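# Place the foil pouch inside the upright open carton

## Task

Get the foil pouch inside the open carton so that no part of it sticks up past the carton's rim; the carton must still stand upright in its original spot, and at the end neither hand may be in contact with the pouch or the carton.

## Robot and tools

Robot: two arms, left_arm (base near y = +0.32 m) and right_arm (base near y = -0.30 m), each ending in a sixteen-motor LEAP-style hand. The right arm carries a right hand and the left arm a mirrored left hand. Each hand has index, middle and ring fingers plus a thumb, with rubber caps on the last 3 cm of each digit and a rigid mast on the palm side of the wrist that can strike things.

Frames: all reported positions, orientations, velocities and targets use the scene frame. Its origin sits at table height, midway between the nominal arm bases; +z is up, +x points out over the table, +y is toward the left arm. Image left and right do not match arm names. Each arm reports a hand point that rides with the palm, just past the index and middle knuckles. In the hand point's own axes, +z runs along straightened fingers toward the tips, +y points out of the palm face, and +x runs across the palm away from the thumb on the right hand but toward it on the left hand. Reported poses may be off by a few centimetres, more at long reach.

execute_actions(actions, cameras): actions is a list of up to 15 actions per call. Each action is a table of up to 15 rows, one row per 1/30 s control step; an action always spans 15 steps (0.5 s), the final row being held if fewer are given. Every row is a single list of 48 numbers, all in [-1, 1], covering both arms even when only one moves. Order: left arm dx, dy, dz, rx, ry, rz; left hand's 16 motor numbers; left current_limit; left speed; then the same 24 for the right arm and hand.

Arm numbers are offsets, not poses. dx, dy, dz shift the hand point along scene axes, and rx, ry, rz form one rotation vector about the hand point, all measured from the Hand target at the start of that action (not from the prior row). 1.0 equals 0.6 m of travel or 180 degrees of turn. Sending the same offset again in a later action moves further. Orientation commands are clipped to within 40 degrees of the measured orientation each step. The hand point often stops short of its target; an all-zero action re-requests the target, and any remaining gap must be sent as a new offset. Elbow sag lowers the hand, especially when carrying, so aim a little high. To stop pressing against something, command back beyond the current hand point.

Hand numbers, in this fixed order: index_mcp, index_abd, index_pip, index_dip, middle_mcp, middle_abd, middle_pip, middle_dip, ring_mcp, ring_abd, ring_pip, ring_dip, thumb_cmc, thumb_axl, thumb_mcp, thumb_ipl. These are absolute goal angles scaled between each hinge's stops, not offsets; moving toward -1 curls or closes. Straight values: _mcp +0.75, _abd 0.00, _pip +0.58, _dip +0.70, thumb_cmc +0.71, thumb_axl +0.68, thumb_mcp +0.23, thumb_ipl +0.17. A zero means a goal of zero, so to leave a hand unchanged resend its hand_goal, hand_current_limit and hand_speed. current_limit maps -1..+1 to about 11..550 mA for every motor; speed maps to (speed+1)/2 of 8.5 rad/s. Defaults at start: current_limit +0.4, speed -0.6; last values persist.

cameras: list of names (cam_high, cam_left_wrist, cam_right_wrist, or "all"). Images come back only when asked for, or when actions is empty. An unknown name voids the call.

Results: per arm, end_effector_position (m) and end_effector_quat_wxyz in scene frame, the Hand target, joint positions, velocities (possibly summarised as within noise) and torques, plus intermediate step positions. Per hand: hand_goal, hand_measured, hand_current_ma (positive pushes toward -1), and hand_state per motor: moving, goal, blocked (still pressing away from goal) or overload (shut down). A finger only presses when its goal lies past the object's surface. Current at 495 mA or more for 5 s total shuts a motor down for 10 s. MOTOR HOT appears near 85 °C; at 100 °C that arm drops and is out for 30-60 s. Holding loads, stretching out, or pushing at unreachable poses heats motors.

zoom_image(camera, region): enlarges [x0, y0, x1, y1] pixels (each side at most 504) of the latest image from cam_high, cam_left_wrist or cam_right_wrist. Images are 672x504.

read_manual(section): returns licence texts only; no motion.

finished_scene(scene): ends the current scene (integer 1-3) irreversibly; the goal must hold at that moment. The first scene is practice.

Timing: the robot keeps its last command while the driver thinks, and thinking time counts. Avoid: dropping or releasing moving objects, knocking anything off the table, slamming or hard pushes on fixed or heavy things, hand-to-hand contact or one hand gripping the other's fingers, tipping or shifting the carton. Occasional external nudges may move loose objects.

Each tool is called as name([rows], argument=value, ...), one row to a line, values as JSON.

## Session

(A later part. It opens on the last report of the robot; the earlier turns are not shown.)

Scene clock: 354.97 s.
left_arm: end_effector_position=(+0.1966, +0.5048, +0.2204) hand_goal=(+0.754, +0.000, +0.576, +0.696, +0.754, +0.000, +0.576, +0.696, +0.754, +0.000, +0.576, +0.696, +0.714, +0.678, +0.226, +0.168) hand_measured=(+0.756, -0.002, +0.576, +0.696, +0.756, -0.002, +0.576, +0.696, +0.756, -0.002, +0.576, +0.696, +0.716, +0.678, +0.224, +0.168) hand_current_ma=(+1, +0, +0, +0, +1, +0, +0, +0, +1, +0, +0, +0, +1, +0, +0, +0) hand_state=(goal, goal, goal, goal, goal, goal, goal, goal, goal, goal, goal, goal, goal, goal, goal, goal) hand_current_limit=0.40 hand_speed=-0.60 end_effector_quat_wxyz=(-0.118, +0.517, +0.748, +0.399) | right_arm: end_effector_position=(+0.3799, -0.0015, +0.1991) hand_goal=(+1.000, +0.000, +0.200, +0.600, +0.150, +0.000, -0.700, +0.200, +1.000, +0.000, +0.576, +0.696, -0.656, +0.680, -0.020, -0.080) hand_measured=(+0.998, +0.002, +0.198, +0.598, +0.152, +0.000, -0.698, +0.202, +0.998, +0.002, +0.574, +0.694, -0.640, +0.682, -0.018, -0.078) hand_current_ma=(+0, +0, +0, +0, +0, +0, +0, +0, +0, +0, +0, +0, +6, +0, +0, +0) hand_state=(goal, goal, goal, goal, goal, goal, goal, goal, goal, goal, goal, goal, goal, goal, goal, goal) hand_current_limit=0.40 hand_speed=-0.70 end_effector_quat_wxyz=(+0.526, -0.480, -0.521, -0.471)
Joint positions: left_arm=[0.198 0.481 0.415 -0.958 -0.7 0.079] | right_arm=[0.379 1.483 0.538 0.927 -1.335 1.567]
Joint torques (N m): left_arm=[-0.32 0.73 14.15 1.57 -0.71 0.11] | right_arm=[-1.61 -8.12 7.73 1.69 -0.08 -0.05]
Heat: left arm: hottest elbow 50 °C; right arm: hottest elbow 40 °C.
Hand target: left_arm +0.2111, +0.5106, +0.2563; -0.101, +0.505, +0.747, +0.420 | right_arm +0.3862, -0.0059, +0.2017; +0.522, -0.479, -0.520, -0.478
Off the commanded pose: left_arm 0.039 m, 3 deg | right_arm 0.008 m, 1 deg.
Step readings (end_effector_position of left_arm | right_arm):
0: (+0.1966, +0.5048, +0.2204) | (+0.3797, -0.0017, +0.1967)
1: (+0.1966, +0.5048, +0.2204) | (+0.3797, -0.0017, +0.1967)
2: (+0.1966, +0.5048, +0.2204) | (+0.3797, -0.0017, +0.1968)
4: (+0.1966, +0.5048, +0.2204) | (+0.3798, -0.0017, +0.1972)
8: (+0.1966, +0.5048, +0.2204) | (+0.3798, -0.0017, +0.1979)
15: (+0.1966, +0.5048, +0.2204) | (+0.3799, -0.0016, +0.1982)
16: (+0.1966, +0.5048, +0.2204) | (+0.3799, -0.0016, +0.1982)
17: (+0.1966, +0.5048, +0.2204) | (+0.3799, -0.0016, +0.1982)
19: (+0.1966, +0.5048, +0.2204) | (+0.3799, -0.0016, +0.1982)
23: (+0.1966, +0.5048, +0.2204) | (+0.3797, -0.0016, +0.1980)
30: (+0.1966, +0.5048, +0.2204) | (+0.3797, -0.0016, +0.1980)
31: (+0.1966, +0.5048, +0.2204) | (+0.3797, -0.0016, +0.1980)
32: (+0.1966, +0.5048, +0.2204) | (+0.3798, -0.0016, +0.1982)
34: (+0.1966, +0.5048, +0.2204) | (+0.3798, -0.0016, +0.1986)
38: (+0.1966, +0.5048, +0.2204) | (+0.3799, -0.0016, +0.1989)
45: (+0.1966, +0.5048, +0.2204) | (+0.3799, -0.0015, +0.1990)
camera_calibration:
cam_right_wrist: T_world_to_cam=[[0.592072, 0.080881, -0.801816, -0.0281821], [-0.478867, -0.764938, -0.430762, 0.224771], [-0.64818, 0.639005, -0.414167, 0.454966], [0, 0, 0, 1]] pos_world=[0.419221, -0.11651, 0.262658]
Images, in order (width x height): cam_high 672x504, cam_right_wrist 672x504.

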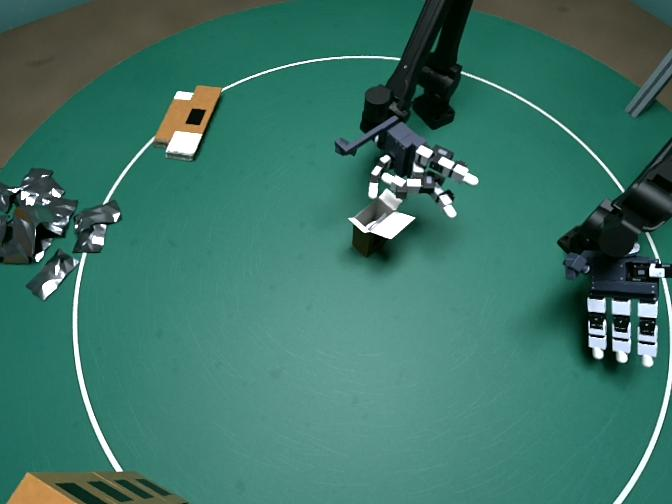

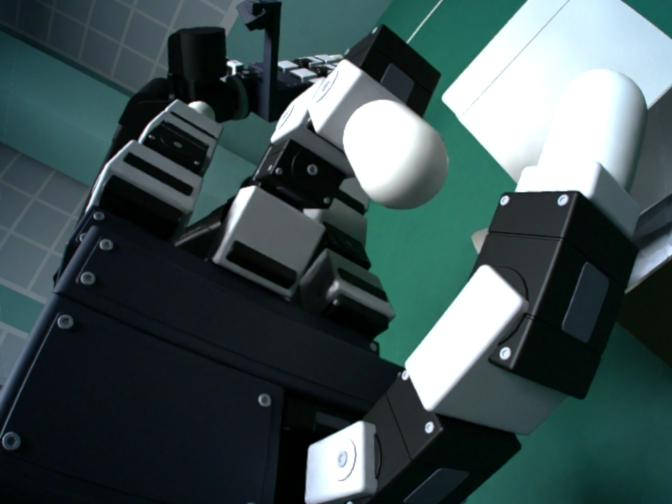

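execute_actions([
  [[0,0,0,0,0,0,0.754,0,0.576,0.696,0.754,0,0.576,0.696,0.754,0,0.576,0.696,0.714,0.678,0.226,0.168,0.4,-0.6,0,0,0.08,0,0,0,1,0,0.2,0.6,0.75,0,-0.4,0.2,1,0,0.576,0.696,-0.657,0.68,0.1,0.05,0.4,-0.7]],
  [[0,0,0,0,0,0,0.754,0,0.576,0.696,0.754,0,0.576,0.696,0.754,0,0.576,0.696,0.714,0.678,0.226,0.168,0.4,-0.6,0,-0.05,0.15,0,0,0,1,0,0.2,0.6,0.75,0,-0.4,0.2,1,0,0.576,0.696,-0.657,0.68,0.1,0.05,0.4,-0.7]],
  [[0,0,0,0,0,0,0.754,0,0.576,0.696,0.754,0,0.576,0.696,0.754,0,0.576,0.696,0.714,0.678,0.226,0.168,0.4,-0.6,-0.1,-0.25,0,0,0,0,1,0,0.2,0.6,0.75,0,-0.4,0.2,1,0,0.576,0.696,-0.657,0.68,0.1,0.05,0.4,-0.7]],
], cameras=["cam_high","cam_right_wrist"])

zoom_image(camera="cam_high", region=[330, 170, 430, 270])

Scene clock: 360.03 s.
left_arm: end_effector_position=(+0.1966, +0.5048, +0.2204) hand_goal=(+0.754, +0.000, +0.576, +0.696, +0.754, +0.000, +0.576, +0.696, +0.754, +0.000, +0.576, +0.696, +0.714, +0.678, +0.226, +0.168) hand_measured=(+0.756, -0.002, +0.576, +0.696, +0.756, -0.002, +0.576, +0.696, +0.756, -0.002, +0.576, +0.696, +0.716, +0.678, +0.224, +0.168) hand_current_ma=(+1, +0, +0, +0, +1, +0, +0, +0, +1, +0, +0, +0, +1, +0, +0, +0) hand_state=(goal, goal, goal, goal, goal, goal, goal, goal, goal, goal, goal, goal, goal, goal, goal, goal) hand_current_limit=0.40 hand_speed=-0.60 end_effector_quat_wxyz=(-0.118, +0.517, +0.748, +0.399) | right_arm: end_effector_position=(+0.3265, -0.1785, +0.3380) hand_goal=(+1.000, +0.000, +0.200, +0.600, +0.750, +0.000, -0.400, +0.200, +1.000, +0.000, +0.576, +0.696, -0.656, +0.680, +0.100, +0.050) hand_measured=(+0.998, +0.002, +0.198, +0.598, +0.748, +0.000, -0.402, +0.202, +0.998, +0.002, +0.574, +0.694, -0.640, +0.682, +0.100, +0.048) hand_current_ma=(+0, +0, +0, +0, +0, +0, +0, +0, +0, +0, +0, +0, +6, +0, +0, +0) hand_state=(goal, goal, goal, goal, goal, goal, goal, goal, goal, goal, goal, goal, goal, goal, goal, goal) hand_current_limit=0.40 hand_speed=-0.70 end_effector_quat_wxyz=(-0.453, +0.536, +0.460, +0.543)
Joint positions: left_arm=[0.198 0.481 0.415 -0.958 -0.7 0.079] | right_arm=[-0.111 0.801 0.46 0.561 -1.562 1.778]
Joint torques (N m): left_arm=[0.44 1.38 14.17 1.62 -0.76 0.1] | right_arm=[-1.73 -2.08 10.62 0.44 0.19 0.04]
Heat: left arm: hottest elbow 50 °C; right arm: hottest elbow 40 °C.
Hand target: left_arm +0.2111, +0.5106, +0.2563; -0.101, +0.505, +0.747, +0.420 | right_arm +0.3261, -0.1859, +0.3397; -0.522, +0.479, +0.520, +0.477
Off the commanded pose: left_arm 0.039 m, 3 deg | right_arm 0.008 m, 14 deg.
joint sent to its limit (right arm) — joint 5 (wrist yaw), lower limit. The joint targets are off in orientation, not in position.
Step readings (end_effector_position of left_arm | right_arm):
0: (+0.1966, +0.5048, +0.2204) | (+0.3799, -0.0015, +0.1991)
1: (+0.1966, +0.5048, +0.2204) | (+0.3799, -0.0015, +0.1992)
2: (+0.1966, +0.5048, +0.2204) | (+0.3796, -0.0016, +0.1996)
4: (+0.1966, +0.5048, +0.2204) | (+0.3780, -0.0021, +0.2033)
8: (+0.1966, +0.5048, +0.2204) | (+0.3727, -0.0038, +0.2253)
15: (+0.1966, +0.5048, +0.2204) | (+0.3710, -0.0043, +0.2339)
16: (+0.1966, +0.5048, +0.2204) | (+0.3703, -0.0044, +0.2330)
17: (+0.1966, +0.5048, +0.2204) | (+0.3690, -0.0052, +0.2331)
19: (+0.1966, +0.5048, +0.2204) | (+0.3664, -0.0107, +0.2424)
23: (+0.1966, +0.5048, +0.2204) | (+0.3677, -0.0269, +0.2976)
30: (+0.1966, +0.5048, +0.2204) | (+0.3726, -0.0327, +0.3341)
31: (+0.1966, +0.5048, +0.2204) | (+0.3719, -0.0333, +0.3318)
32: (+0.1966, +0.5048, +0.2204) | (+0.3684, -0.0372, +0.3286)
34: (+0.1966, +0.5048, +0.2204) | (+0.3617, -0.0615, +0.3236)
38: (+0.1966, +0.5048, +0.2204) | (+0.3488, -0.1316, +0.3254)
45: (+0.1966, +0.5048, +0.2204) | (+0.3297, -0.1718, +0.3435)
camera_calibration:
cam_right_wrist: T_world_to_cam=[[0.614906, -0.0747039, -0.785054, 0.0881839], [-0.64896, -0.613529, -0.449926, 0.212732], [-0.448042, 0.786131, -0.425743, 0.5558], [0, 0, 0, 1]] pos_world=[0.332852, -0.299827, 0.401571]
Images, in order (width x height): cam_high 672x504, cam_right_wrist 672x504.

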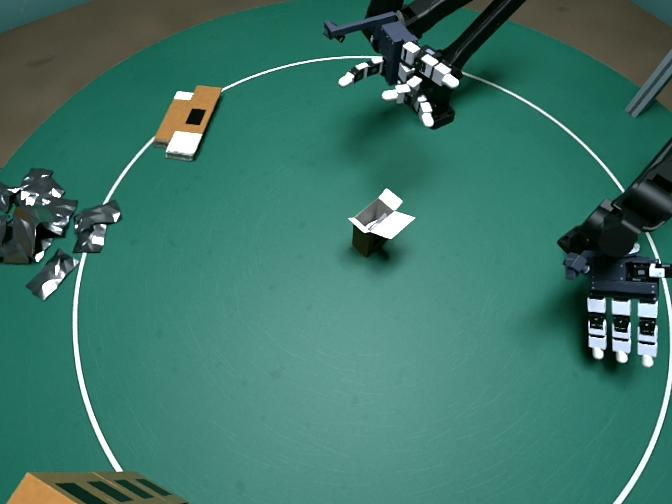

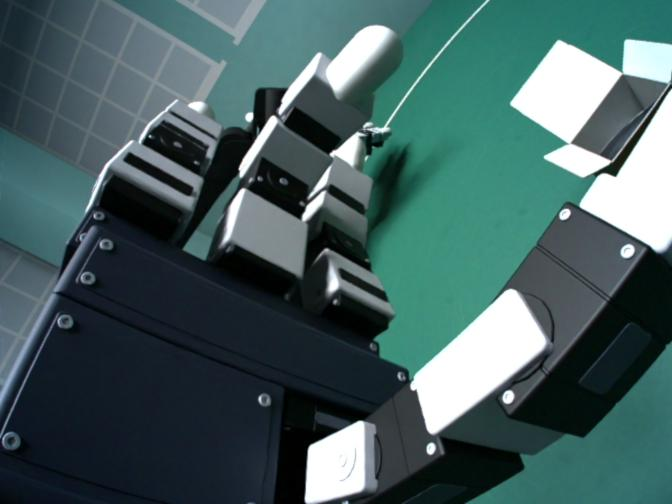

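Scaled by 5.040 from the camera's 672x504 image, which has a finer 960x720 frame.

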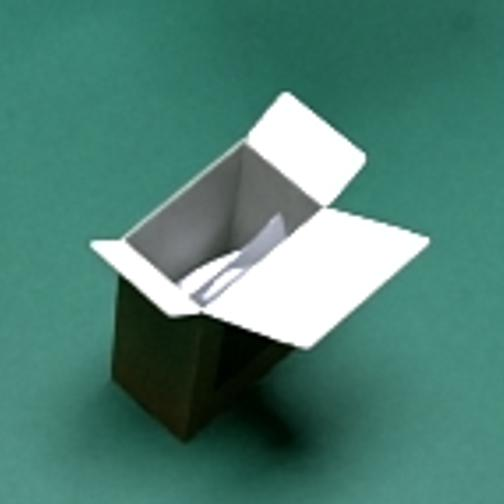

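finished_scene(scene=1)

The scene is finished: the task was done.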